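# Place carton on raised block with marker on top

## Task

Set the carton down on the raised block so that no part of it extends beyond the outer border of the blue tape outline, with the same face pointing up as it did initially; by the end the marker has to be resting on the carton.

## Robot and tools

Robot: two arms, left_arm and right_arm, each ending in a five-finger hand (left_arm has a left hand, the mirror of the right). A post stands behind the arms. Loose objects may occasionally get nudged by an outside push. Anything that leaves the table, or is set down off it, fails the job.

Frames. Scene frame: origin at table-top height, halfway between the nominal arm bases; +z up, +x out across the table, left_arm toward +y (not the same as image left/right). Calibrated base positions: left_arm (-0.047, +0.327, 0) m, quat_wxyz (+1.000, 0, 0, 0); right_arm (+0.032, -0.386, 0) m, quat_wxyz (+1.000, 0, 0, +0.011). Every hand position, orientation, velocity and offset is in that arm's own base frame; only the table is described in the scene frame. Readings can be off by a few cm, more at long reach.

Hand point: a point fixed to the palm, 0.05 m out from the palm and 0.15 m from the wrist flange along the fingers. Its +z runs along the straight fingers, +y out of the palm, +x across the palm away from the thumb on the right hand (toward the thumb on the left hand). Straight fingertips reach 0.06-0.07 m past the point, 0.06 m behind it along -y. A wrist bracket on the little-finger side reaches 0.10 m across and can strike things; with fingers level the wrist may hang up to 0.11 m (palm down) or 0.23 m (palm up) below the point and touch the table first.

A row is 28 numbers, each in [-1, 1], always for both arms: left_arm dx, dy, dz, rx, ry, rz, then left hand thumb_turn, thumb_bend, index, middle, ring, little, force_limit, speed; then the same 14 for right_arm. Pose numbers are offsets, not poses: measured from the arm's Hand target at the start of the action or move, along its base axes, turning about the Hand target position; 1.0 = 0.6 m or 180 degrees; rx, ry, rz form one rotation vector. All six at 0 asks nothing new of that arm. Hand motor numbers are absolute targets: -1 open/straight, +1 closed (thumb_turn +1 puts the thumb opposite the fingers). force_limit maps -1..+1 to about 0..10 N at the fingertip (0..15 N for the two thumb motors); speed rises from near zero at -1 to full at +0.48 and above (full travel 0.49 s). There is no 'no change' value: to keep a hand as is, resend the last eight numbers you actually sent it (or, if none yet, its hand_measured plus hand_force_limit and hand_speed). A thumb-in-front grip holds things about 0.035-0.065 m thick; thumb tip against index pad can pinch a light object up to about 0.08 m. Close at speed -0.94 or lower for a soft grip. To grip harder, raise force_limit and send a more-closed target than hand_measured.

Tools.
execute_actions(actions, cameras): actions is a list of actions, each up to 15 rows of 1/30 s; a shorter action repeats its last row to 15 steps (0.5 s). Every row of an action counts from that action's starting Hand target, and each new action starts from the current one, so repeating an offset keeps moving. Images only if actions is empty or cameras asks.
move(target, speed, blend, stop_force, zero, blocking, cameras): straight-line path toward one row, or a list of up to 15 rows all offset from the same starting Hand targets. speed in m/s, 0.002-3.6, default 0.25 (turns at twice that in rad/s). blend in m, rounds corners; 0 stops at each. stop_force in N, 3-120, one value for both arms: ends an arm's path when its wrist sensor feels that much push against the motion; then the arm backs to just before and that becomes its Hand target. Use slow speeds (around 0.005 m/s) for touches; unreliable while the hand turns. zero (default true) re-zeros before the move. blocking=false returns early (not allowed with stop_force). Total path time capped at 10 s. Paths don't avoid obstacles. Won't run if a wrist would pass near its arm's first-joint axis: go around the base.
wait(seconds): 0-3600, lets time pass. stop(): brakes a running move. zoom_image(camera, region [x0,y0,x1,y1], at most 504x504 px) on one of cam_head_left, cam_head_right, cam_high (504x504), cam_left_wrist, cam_right_wrist (672x504). show_instructions(): reference pages. zero_wrist_force(arm): re-zeros that wrist sensor. finished_scene(scene=1): ends the job irreversibly; the result should hold without the robot.

Results: per arm end_effector_position (m), end_effector_quat_wxyz, velocities (omitted when joint velocities are within noise), Hand target (your last command after clipping; next offsets start here; the hand often rests a bit short, so send the gap). hand_measured, hand_stopped_by (moving, target, force, stalled, fault), hand_load_n (positive = finger pushed open; a lost grip shows as load near 0), in motor order. Wrist force/torque in the end effector axes, plus the peak since last shown. Joint torques are total drive output, noisy. A move adds a 'move:' line: done, off_target, moving, held or fault, plus limits=paced (pose clipped) or limits=held (steps withheld).

Cautions: the commanded orientation is clipped to 32 degrees from the measured one per step. Arms are stiff; aiming past a firm contact can fault. An arm stops 10 s if a joint exceeds its torque limit (shoulder/elbow 139 N m, wrists 26 N m; usable push about 13-16 N m) or any outside force reaches roughly 150 N, or a joint strays from its planned path. Arms colliding with each other can end the job; the clearance check doesn't stop fingers. Hot motors (from holding loads, stretched arms, pushing) lock the arm at 85 C. Avoid drops even of millimetres, releasing moving parts, slams and hard pushes; move smoothly.

Each tool is called after "Emit:" as name([rows], argument=value, ...), one row to a line, values as JSON.

Reference images:

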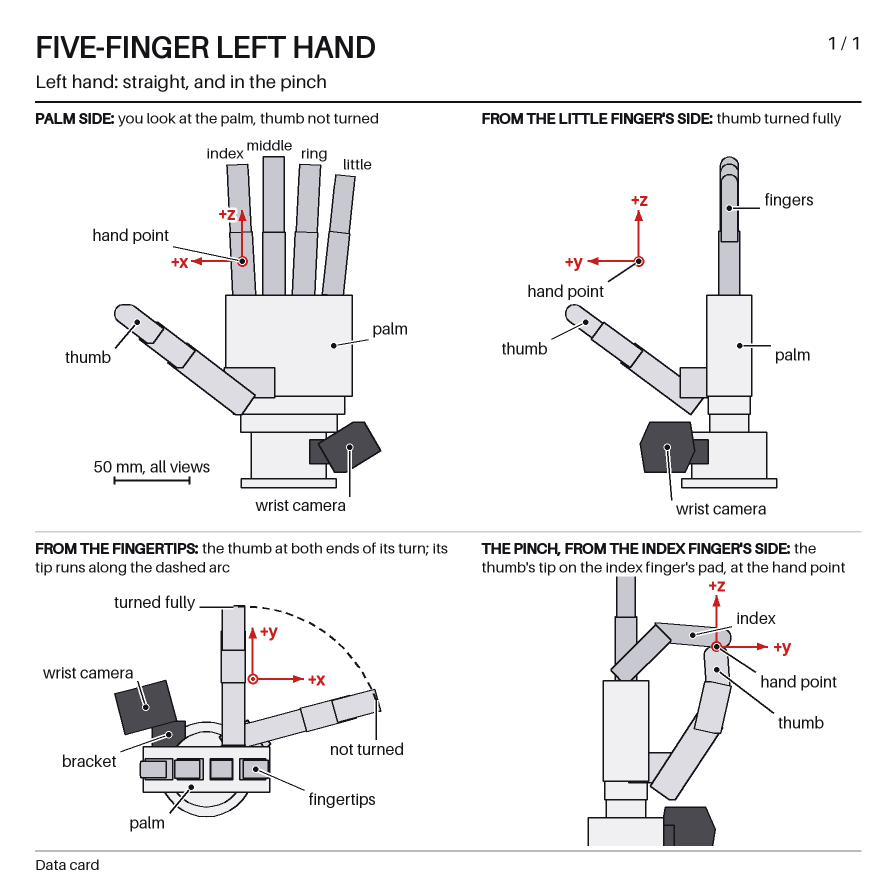

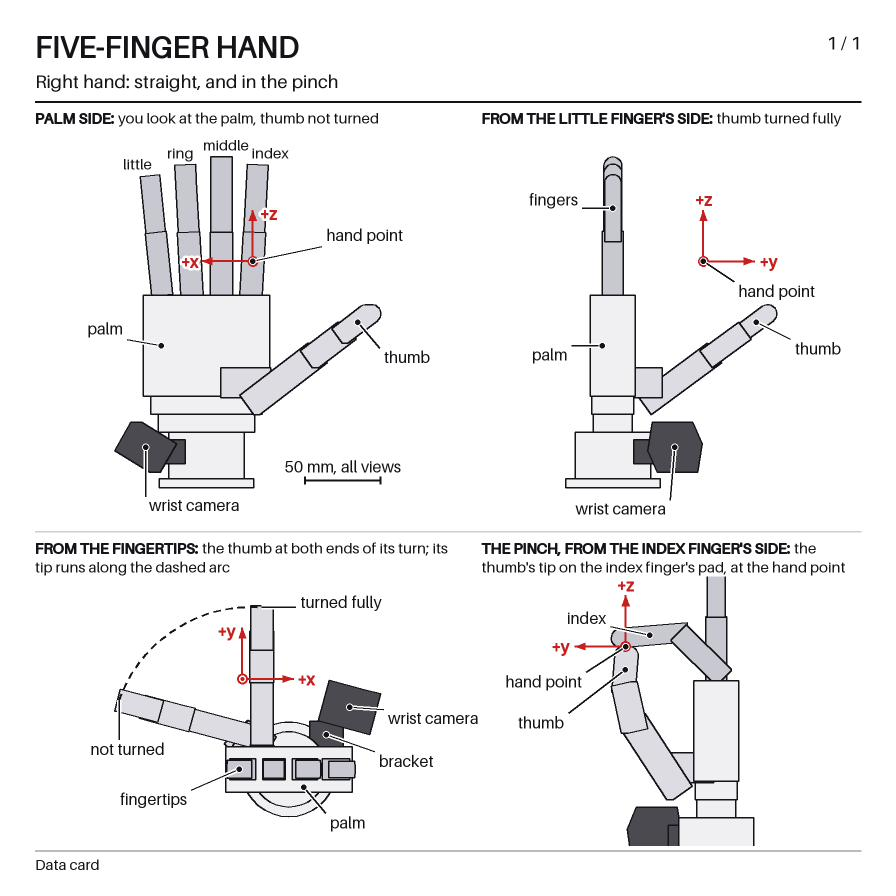

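## Session

Emit:
execute_actions(actions=[], cameras=["all"])

Scene clock: 0.00 s.
left_arm: end_effector_position=(+0.1656, -0.0295, +0.2624) hand_measured=(-1.000, -1.000, -1.000, -1.000, -1.000, -1.000) hand_load_n=(+0.0, +0.0, +0.0, +0.0, +0.0, +0.0) hand_stopped_by=(target, target, target, target, target, target) hand_force_limit=0.00 hand_speed=-0.80 end_effector_quat_wxyz=(+0.293, +0.660, -0.653, -0.228) | right_arm: end_effector_position=(+0.6512, +0.0778, +0.1887) hand_measured=(-1.000, -1.000, -1.000, -1.000, -1.000, -1.000) hand_load_n=(+0.0, +0.0, +0.0, +0.0, -0.5, +0.0) hand_stopped_by=(target, target, target, target, target, target) hand_force_limit=0.00 hand_speed=-0.80 end_effector_quat_wxyz=(-0.084, +0.910, +0.402, -0.048)
Joint positions: left_arm=[3.559 -1.851 -1.943 1.484 -1.767 3.471] | right_arm=[-0.033 -0.489 0.318 1.903 1.46 0.697]
Joint velocities: within noise
Joint torques (N m): no reading
Wrist force (N): no reading
Wrist torque (N m): no reading
Wrist force, peak (N): no reading
Hand target: left_arm +0.1656, -0.0295, +0.2624; +0.293, +0.660, -0.653, -0.228 | right_arm +0.6512, +0.0778, +0.1887; -0.084, +0.910, +0.402, -0.048

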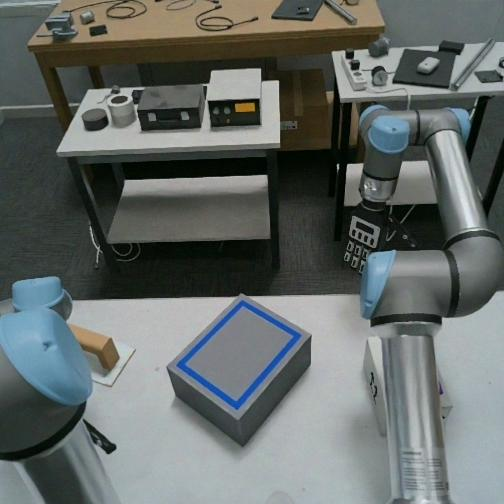

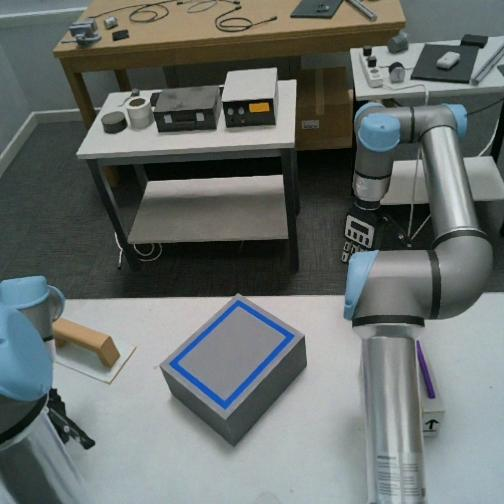

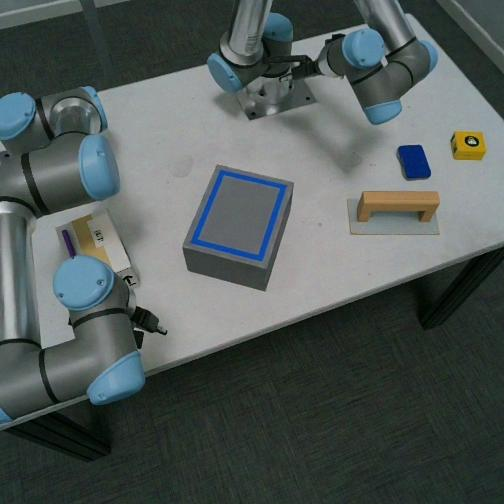

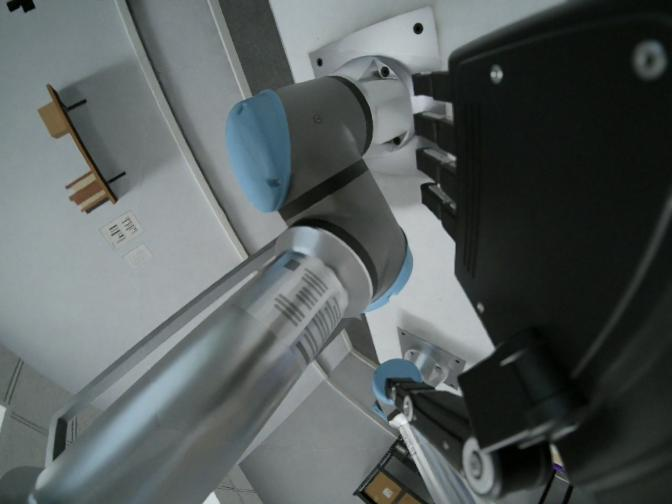

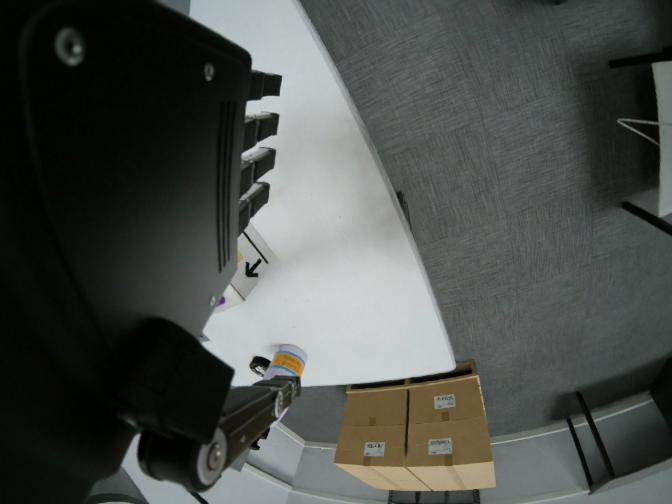

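Emit:
zoom_image(camera="cam_high", region=[30, 180, 230, 350])

Emit:
zoom_image(camera="cam_head_right", region=[340, 240, 504, 504])

Emit:
zoom_image(camera="cam_head_left", region=[340, 240, 504, 504])

Emit:
zoom_image(camera="cam_right_wrist", region=[180, 150, 480, 450])

Scaled by 2.520 from the camera's image (finer frame: 720x720).

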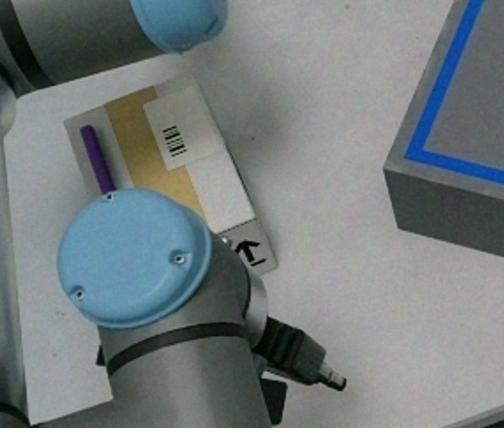

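Scaled by 1.909 from the camera's image (finer frame: 720x720).

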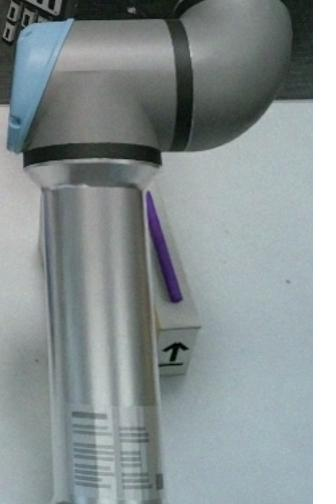

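Scaled by 1.909 from the camera's image (finer frame: 720x720).

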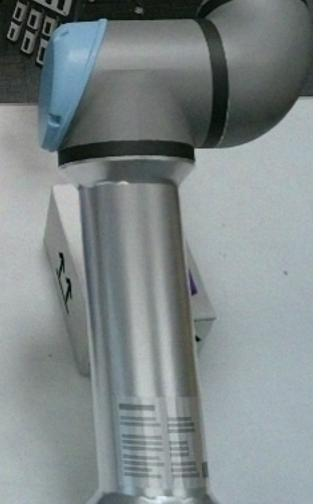

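Scaled by 1.680 from the camera's image (finer frame: 960x720).

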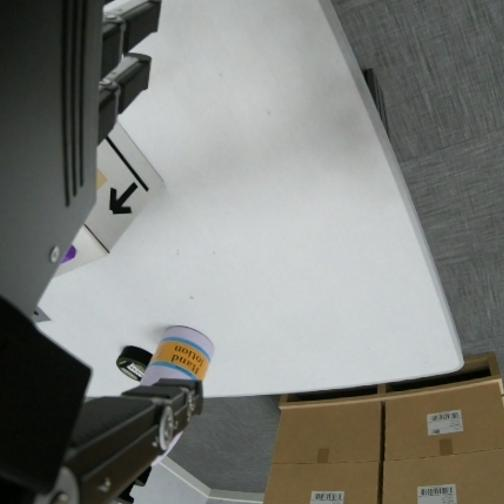

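Emit:
move(target=[0,0,0,0,0,0,-1,-1,-1,-1,-1,-1,0,-0.8,-0.1,-0.1,0.35,0,0,0,-1,-1,-1,-1,-1,-1,0,-0.8], cameras=["all"])

Scene clock: 17.87 s.
left_arm: end_effector_position=(+0.1656, -0.0295, +0.2624) hand_measured=(-1.000, -1.000, -1.000, -1.000, -1.000, -1.000) hand_load_n=(+0.0, -0.5, +0.0, +0.0, +0.0, +0.0) hand_stopped_by=(target, target, target, target, target, target) hand_force_limit=0.00 hand_speed=-0.80 end_effector_quat_wxyz=(+0.293, +0.660, -0.653, -0.228) | right_arm: end_effector_position=(+0.5894, +0.0177, +0.3973) hand_measured=(-1.000, -1.000, -1.000, -1.000, -1.000, -1.000) hand_load_n=(+0.0, +0.0, +0.0, +0.0, +0.0, +0.0) hand_stopped_by=(target, target, target, target, target, target) hand_force_limit=0.00 hand_speed=-0.80 end_effector_quat_wxyz=(-0.062, +0.905, +0.420, +0.013)
Joint positions: left_arm=[3.559 -1.851 -1.943 1.484 -1.767 3.471] | right_arm=[-0.15 -0.655 0.035 2.237 1.453 0.549]
Joint torques (N m): left_arm=[-1.14 24.83 13.36 -2.86 -0.32 -0.02] | right_arm=[-7 -58.14 -20.58 0.55 -2.46 -2.1]
Wrist force (N): left_arm=[0.0 -0.1 -0.5] | right_arm=[-0.1 0.0 0.3]
Wrist torque (N m): left_arm=[0.02 -0.01 0.01] | right_arm=[-0.04 0.04 0.08]
Wrist force, peak (N): left_arm=[-0.2 -0.1 -0.7] | right_arm=[0.0 0.2 1.5]
Hand target: left_arm +0.1656, -0.0295, +0.2624; +0.293, +0.660, -0.653, -0.228 | right_arm +0.5912, +0.0178, +0.3987; -0.084, +0.910, +0.402, -0.048
Off the commanded pose: left_arm 0.000 m, 0 deg | right_arm 0.002 m, 8 deg.
elbow stopped short (right arm): the move would have taken joint 3 (elbow) straighter than the controller allows.
move: off_target (right_arm)

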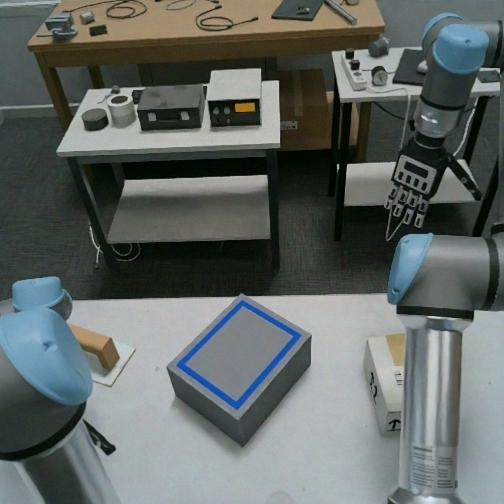

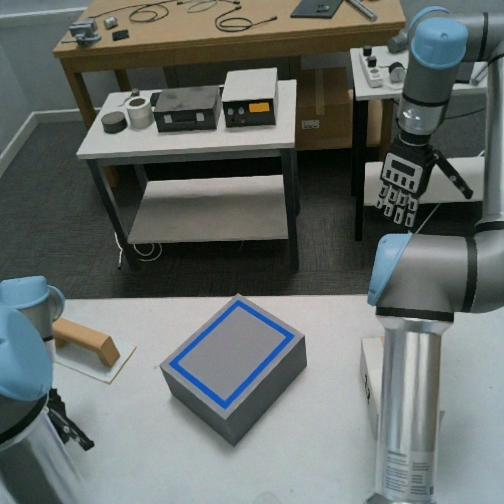

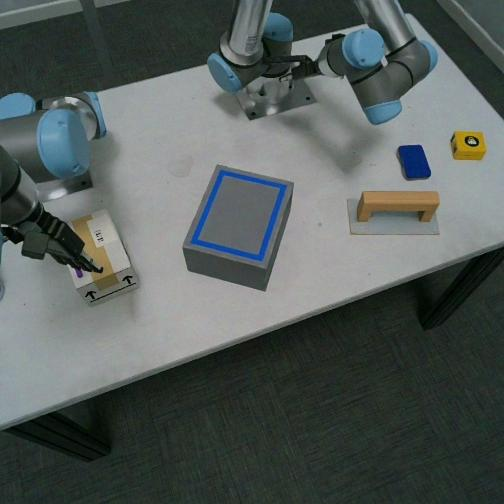

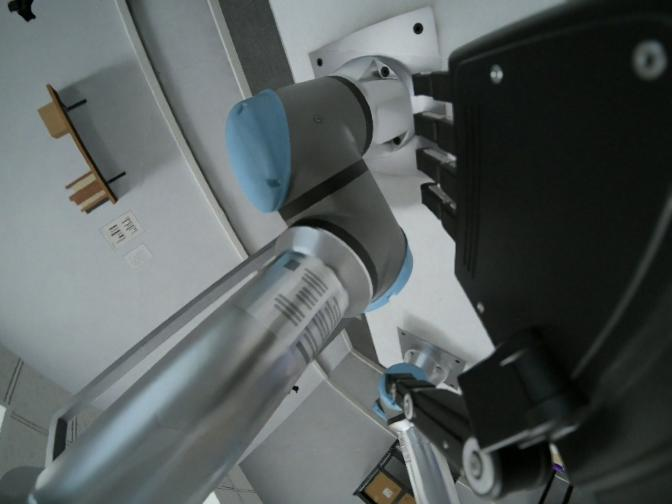

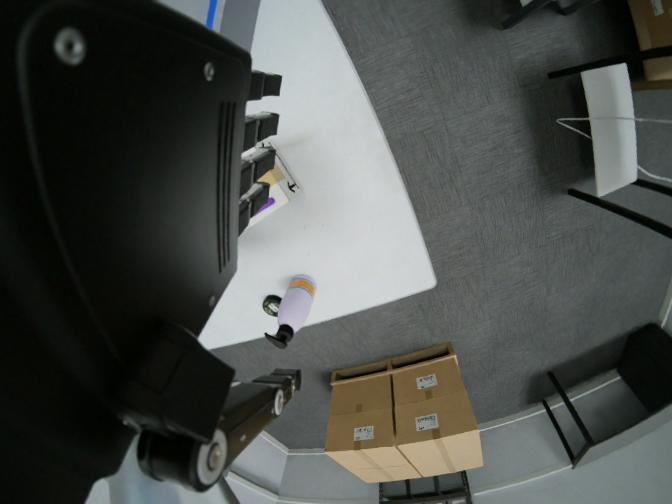

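Emit:
move(target=[0,0,0,0,0,0,-1,-1,-1,-1,-1,-1,0,-0.8,-0.3,-0.45,0.05,0,0,0,-1,-1,-1,-1,-1,-1,0,-0.8], cameras=["all"])

Scene clock: 23.10 s.
left_arm: end_effector_position=(+0.1656, -0.0295, +0.2624) hand_measured=(-1.000, -1.000, -1.000, -1.000, -1.000, -1.000) hand_load_n=(+0.0, +0.0, +0.0, +0.0, +0.0, +0.0) hand_stopped_by=(target, target, target, target, target, target) hand_force_limit=0.00 hand_speed=-0.80 end_effector_quat_wxyz=(+0.293, +0.660, -0.653, -0.228) | right_arm: end_effector_position=(+0.4112, -0.2521, +0.4287) hand_measured=(-1.000, -1.000, -1.000, -1.000, -1.000, -1.000) hand_load_n=(+0.0, +0.0, +0.0, +0.0, +0.0, +0.0) hand_stopped_by=(target, target, target, target, target, target) hand_force_limit=0.00 hand_speed=-0.80 end_effector_quat_wxyz=(-0.084, +0.910, +0.402, -0.048)
Joint positions: left_arm=[3.559 -1.851 -1.943 1.484 -1.767 3.471] | right_arm=[-0.754 -1.119 0.804 2.078 1.593 -0.013]
Joint torques (N m): left_arm=[-1.25 24.21 13.93 -2.88 -0.32 0.02] | right_arm=[-7.27 -26.28 -22.36 3.69 2.55 -2.18]
Wrist force (N): left_arm=[-0.4 -0.1 -0.3] | right_arm=[0.2 0.2 0.0]
Wrist torque (N m): left_arm=[0.00 0.04 -0.02] | right_arm=[0.04 -0.03 0.12]
Wrist force, peak (N): left_arm=[-0.1 0.3 -0.8] | right_arm=[1.1 -0.4 0.4]
Hand target: left_arm +0.1656, -0.0295, +0.2624; +0.293, +0.660, -0.653, -0.228 | right_arm +0.4112, -0.2522, +0.4287; -0.084, +0.910, +0.402, -0.048
Off the commanded pose: left_arm 0.000 m, 0 deg | right_arm 0.000 m, 0 deg.
move: done

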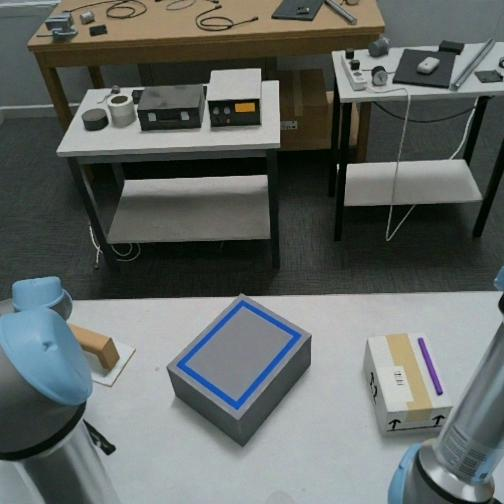

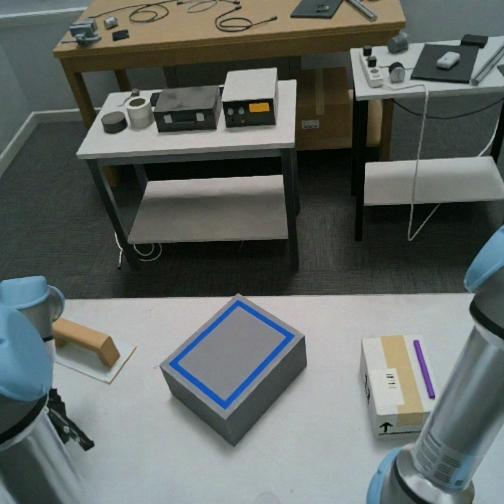

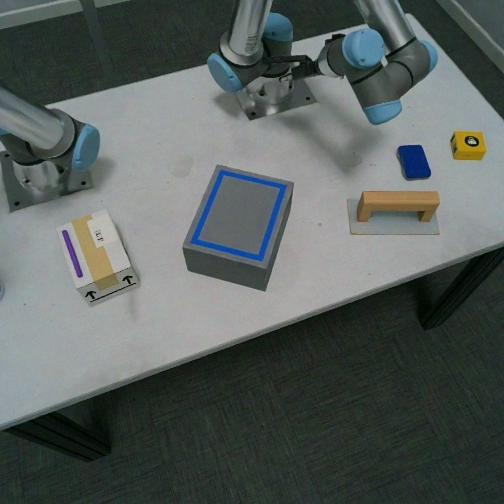

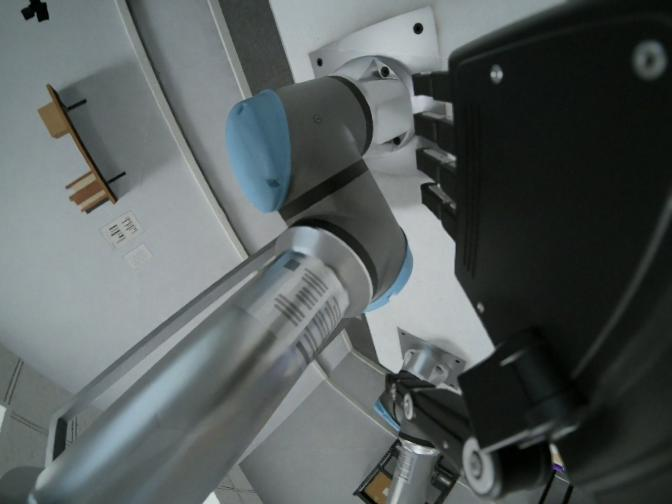

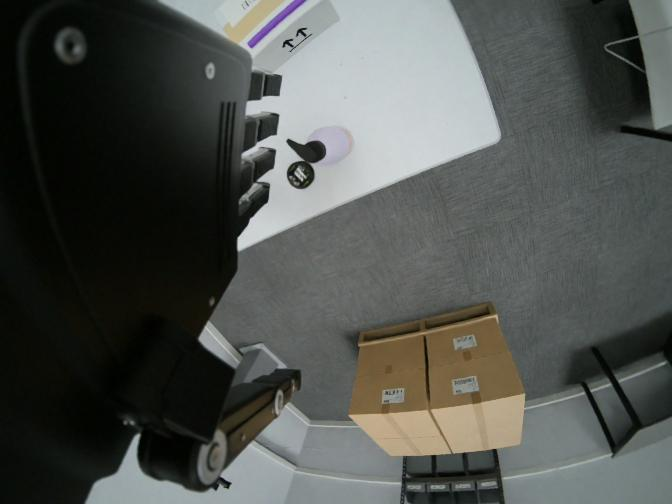

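Emit:
zoom_image(camera="cam_high", region=[0, 100, 310, 320])

Emit:
zoom_image(camera="cam_head_left", region=[330, 300, 504, 460])

Emit:
zoom_image(camera="cam_head_right", region=[330, 300, 504, 460])

Scaled by 1.626 from the camera's image (finer frame: 720x720).

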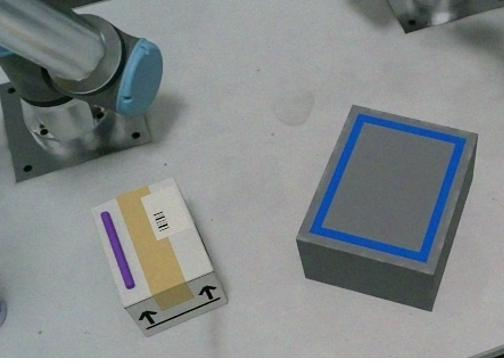

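Scaled by 2.897 from the camera's image (finer frame: 720x720).

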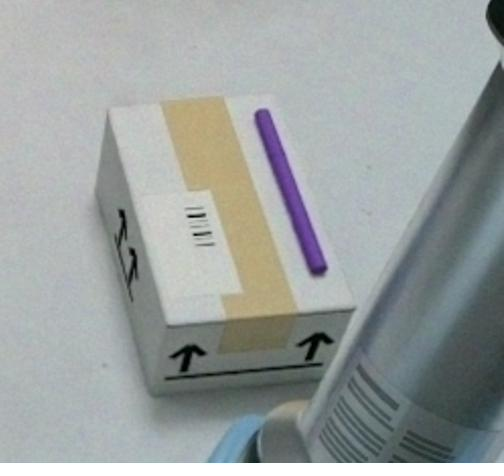

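Scaled by 2.897 from the camera's image (finer frame: 720x720).

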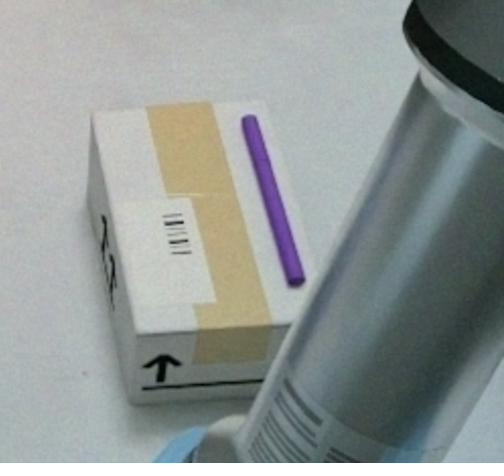

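Emit:
zoom_image(camera="cam_high", region=[180, 155, 310, 300])

Emit:
zoom_image(camera="cam_high", region=[40, 195, 160, 315])

Emit:
zoom_image(camera="cam_head_left", region=[160, 280, 320, 450])

Emit:
zoom_image(camera="cam_head_right", region=[150, 280, 310, 450])

Scaled by 3.476 from the camera's image (finer frame: 720x720).

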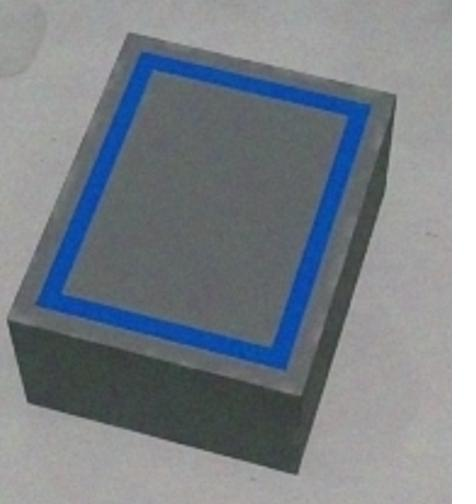

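Scaled by 4.200 from the camera's image (finer frame: 720x720).

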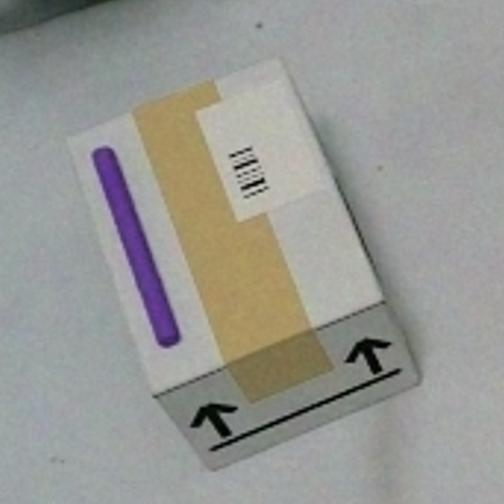

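Scaled by 2.965 from the camera's image (finer frame: 720x720).

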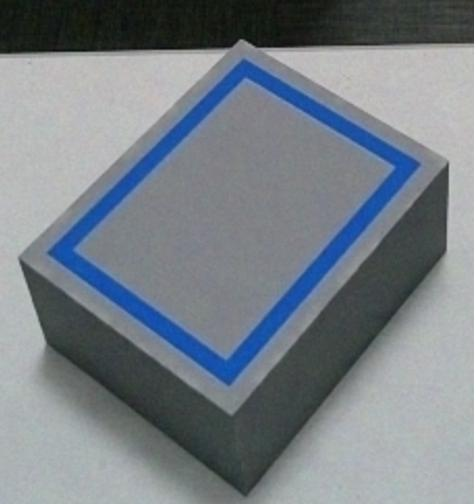

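Scaled by 2.965 from the camera's image (finer frame: 720x720).

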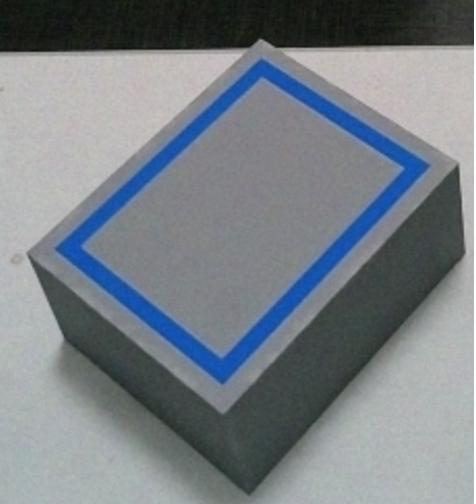

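Emit:
move(target=[0.424,-0.2,0.262,0.2232,-0.1545,0.5036,-1,-1,-1,-1,-1,-1,0,-0.8,-0.045,0.425,-0.048,0.0424,-0.0671,0.7605,-1,-1,-1,-1,-1,-1,0,-0.8], cameras=["all"])

Scene clock: 247.70 s.
left_arm: end_effector_position=(+0.4199, -0.1495, +0.4196) hand_measured=(-1.000, -1.000, -1.000, -1.000, -1.000, -1.000) hand_load_n=(+0.0, +0.0, +0.0, +0.0, +0.0, +0.0) hand_stopped_by=(target, target, target, target, target, target) hand_force_limit=0.00 hand_speed=-0.80 end_effector_quat_wxyz=(+0.000, +0.998, +0.056, +0.000) | right_arm: end_effector_position=(+0.3842, +0.0028, +0.3999) hand_measured=(-1.000, -1.000, -1.000, -1.000, -1.000, -1.000) hand_load_n=(+0.0, -0.5, +0.0, +0.0, +0.0, +0.0) hand_stopped_by=(target, target, target, target, target, target) hand_force_limit=0.00 hand_speed=-0.80 end_effector_quat_wxyz=(+0.000, -0.044, +0.999, +0.000)
Joint positions: left_arm=[3.248 -1.781 -1.124 1.335 -1.571 1.565] | right_arm=[-0.54 -1.449 1.28 1.74 1.572 -2.199]
Joint torques (N m): left_arm=[-8.93 15.79 28.47 -4.03 -2.1 -1.13] | right_arm=[7.31 -12.33 -24.3 0.49 -2.34 -2.1]
Wrist force (N): left_arm=[-0.6 0.2 -0.2] | right_arm=[-0.1 0.9 0.0]
Wrist torque (N m): left_arm=[0.22 0.09 -0.08] | right_arm=[0.10 0.03 0.09]
Wrist force, peak (N): left_arm=[-0.9 0.4 -0.5] | right_arm=[-0.3 0.8 0.5]
Hand target: left_arm +0.4200, -0.1495, +0.4196; +0.000, +0.998, +0.056, +0.000 | right_arm +0.3842, +0.0028, +0.3999; +0.000, -0.044, +0.999, +0.000
Off the commanded pose: left_arm 0.000 m, 0 deg | right_arm 0.000 m, 0 deg.
move: done

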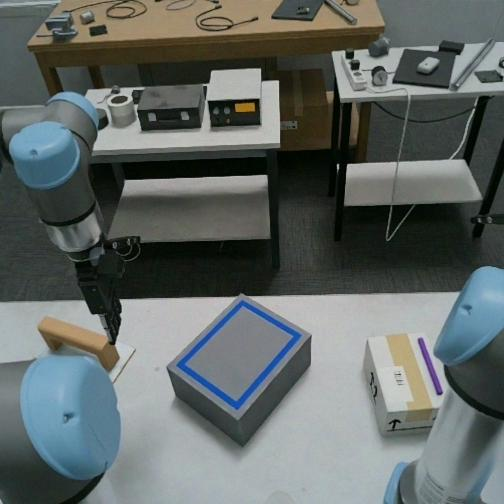

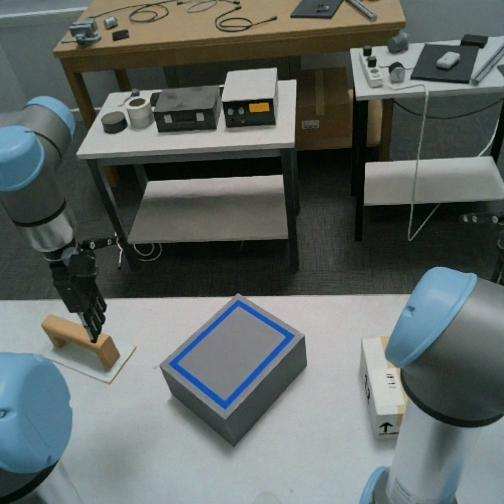

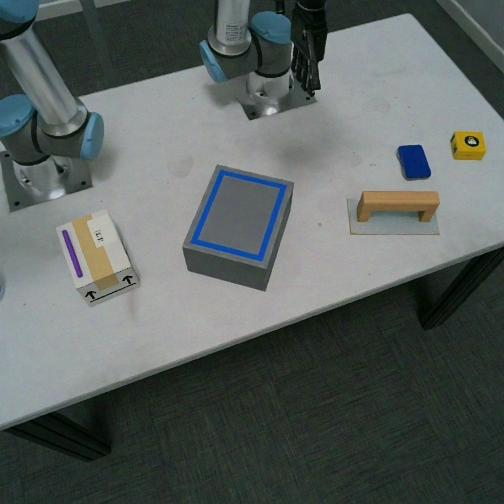

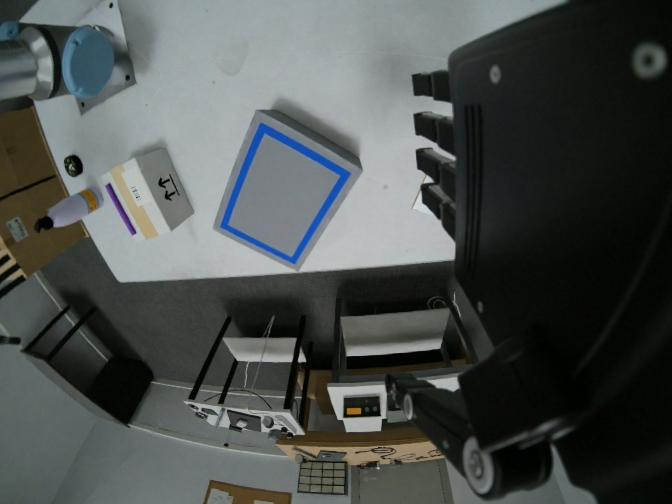

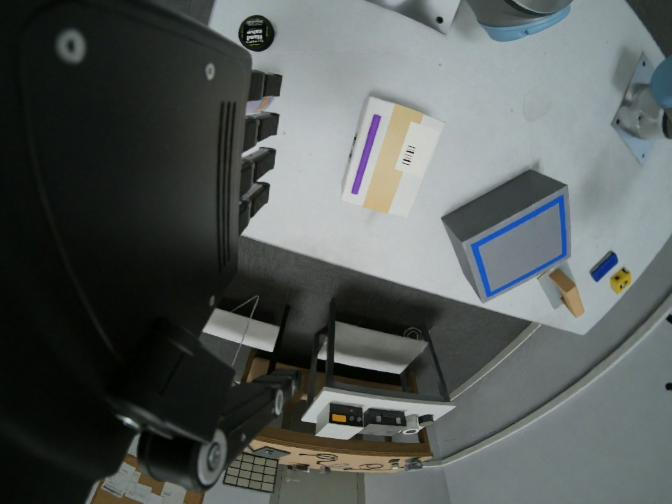

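Emit:
zoom_image(camera="cam_left_wrist", region=[0, 80, 380, 300])

Emit:
zoom_image(camera="cam_right_wrist", region=[220, 0, 600, 320])

Scaled by 1.326 from the camera's image (finer frame: 960x720).

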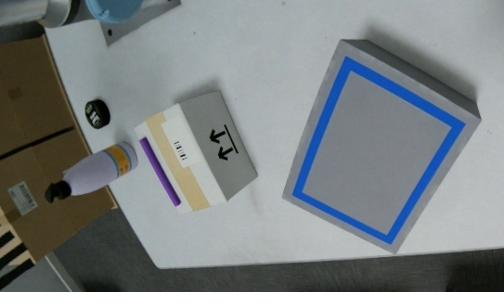

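Scaled by 1.326 from the camera's image (finer frame: 960x720).

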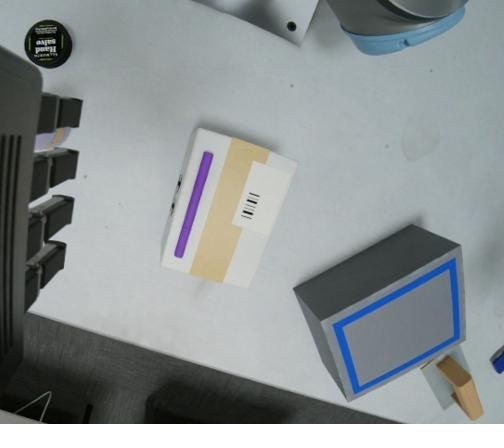

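Emit:
zoom_image(camera="cam_high", region=[0, 220, 100, 320])

Emit:
zoom_image(camera="cam_left_wrist", region=[20, 100, 220, 260])

Scaled by 5.040 from the camera's image (finer frame: 720x720).

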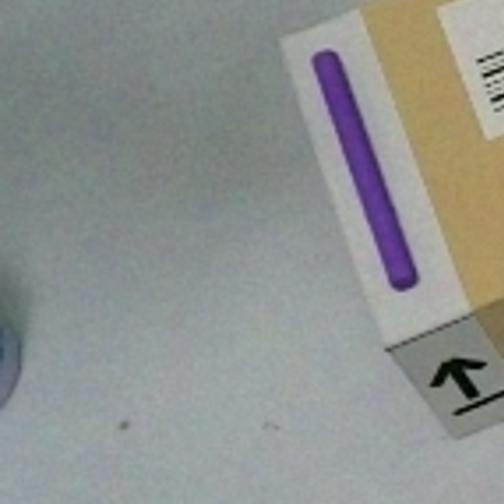

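Scaled by 2.520 from the camera's image (finer frame: 960x720).

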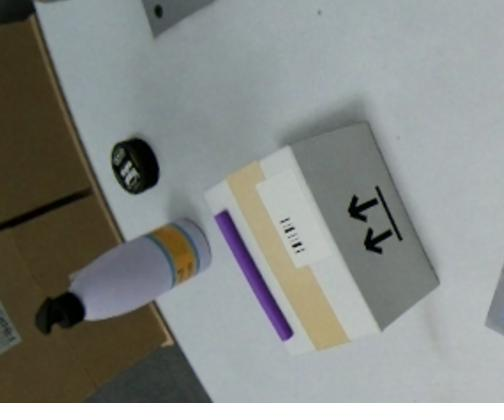

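Emit:
move(target=[0.03,-0.555,-0.283,0,0,0,-1,-1,0,0,0,0,0,0,0,0.03,-0.25,0,0,0,-1,-1,0,0,0,0,0,0], cameras=["all"])

Scene clock: 319.23 s.
left_arm: end_effector_position=(+0.4379, -0.4825, +0.2498) hand_measured=(-1.000, -1.000, +0.000, +0.000, +0.000, +0.000) hand_load_n=(+0.0, +0.0, +0.0, +0.0, +0.0, +0.0) hand_stopped_by=(target, target, target, target, target, target) hand_force_limit=0.00 hand_speed=0.00 end_effector_quat_wxyz=(+0.000, +0.998, +0.056, +0.000) | right_arm: end_effector_position=(+0.3842, +0.0208, +0.2499) hand_measured=(-1.000, -1.000, +0.000, +0.000, +0.000, +0.000) hand_load_n=(+0.0, +0.0, +0.0, +0.5, +0.0, +0.0) hand_stopped_by=(target, target, target, target, target, target) hand_force_limit=0.00 hand_speed=0.00 end_effector_quat_wxyz=(+0.000, -0.044, +0.999, +0.000)
Joint positions: left_arm=[2.555 -2.282 -0.821 1.531 -1.572 0.872] | right_arm=[-0.493 -1.447 1.663 1.355 1.572 -2.153]
Joint torques (N m): left_arm=[-10.32 34.81 27.63 -3.89 -2.02 -1.09] | right_arm=[7.21 -12.35 -11 0.7 -2.45 1.98]
Wrist force (N): left_arm=[-0.3 0.0 -0.7] | right_arm=[-0.5 0.6 0.0]
Wrist torque (N m): left_arm=[0.21 0.02 -0.02] | right_arm=[0.08 0.10 -0.04]
Wrist force, peak (N): left_arm=[-0.7 -1.4 -1.2] | right_arm=[-0.4 0.8 0.9]
Hand target: left_arm +0.4380, -0.4825, +0.2498; +0.000, +0.998, +0.056, +0.000 | right_arm +0.3842, +0.0208, +0.2499; +0.000, -0.044, +0.999, +0.000
Off the commanded pose: left_arm 0.000 m, 0 deg | right_arm 0.000 m, 0 deg.
move: done

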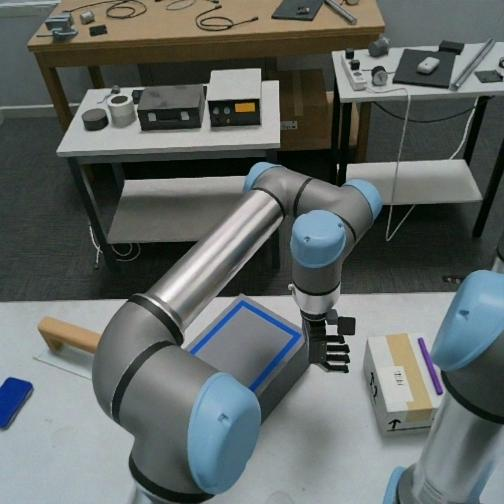

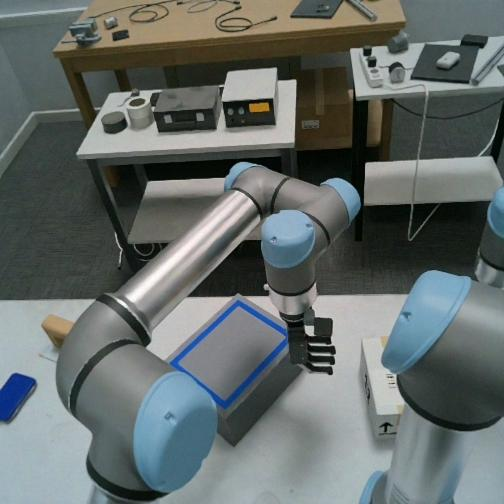

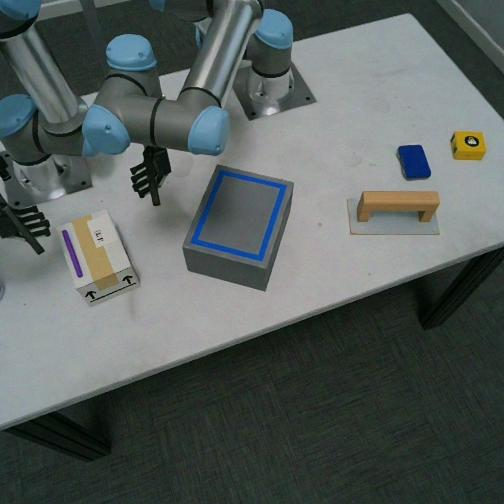

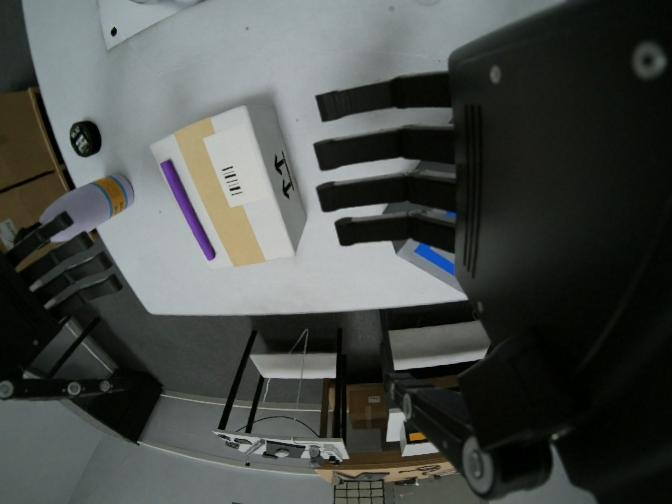

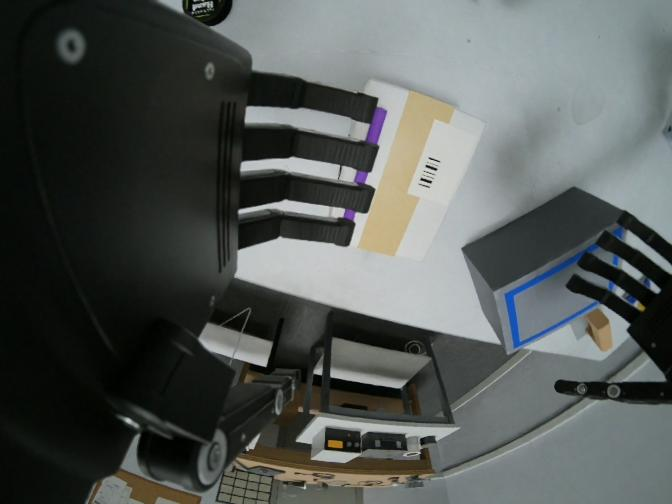

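Emit:
zoom_image(camera="cam_high", region=[0, 140, 200, 320])

Emit:
zoom_image(camera="cam_left_wrist", region=[100, 60, 480, 300])

Emit:
zoom_image(camera="cam_right_wrist", region=[220, 40, 520, 290])

Scaled by 2.520 from the camera's image (finer frame: 720x720).

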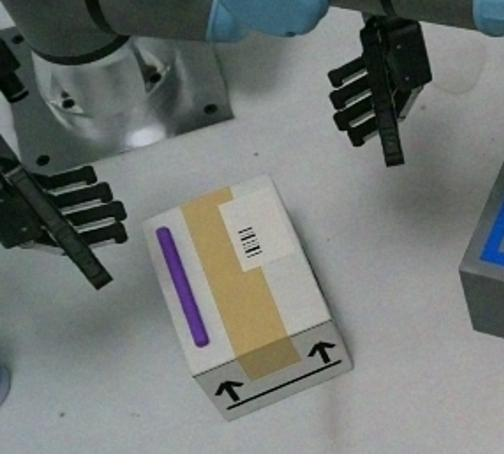

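Scaled by 1.326 from the camera's image (finer frame: 960x720).

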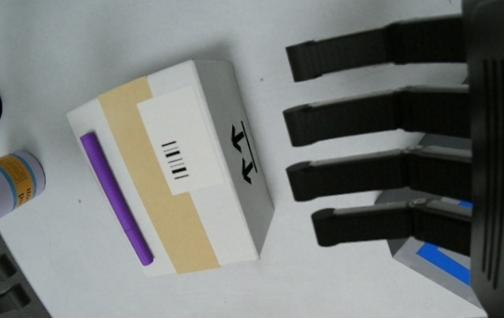

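Scaled by 1.680 from the camera's image (finer frame: 960x720).

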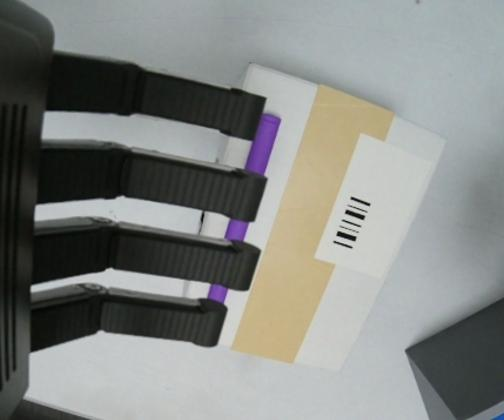

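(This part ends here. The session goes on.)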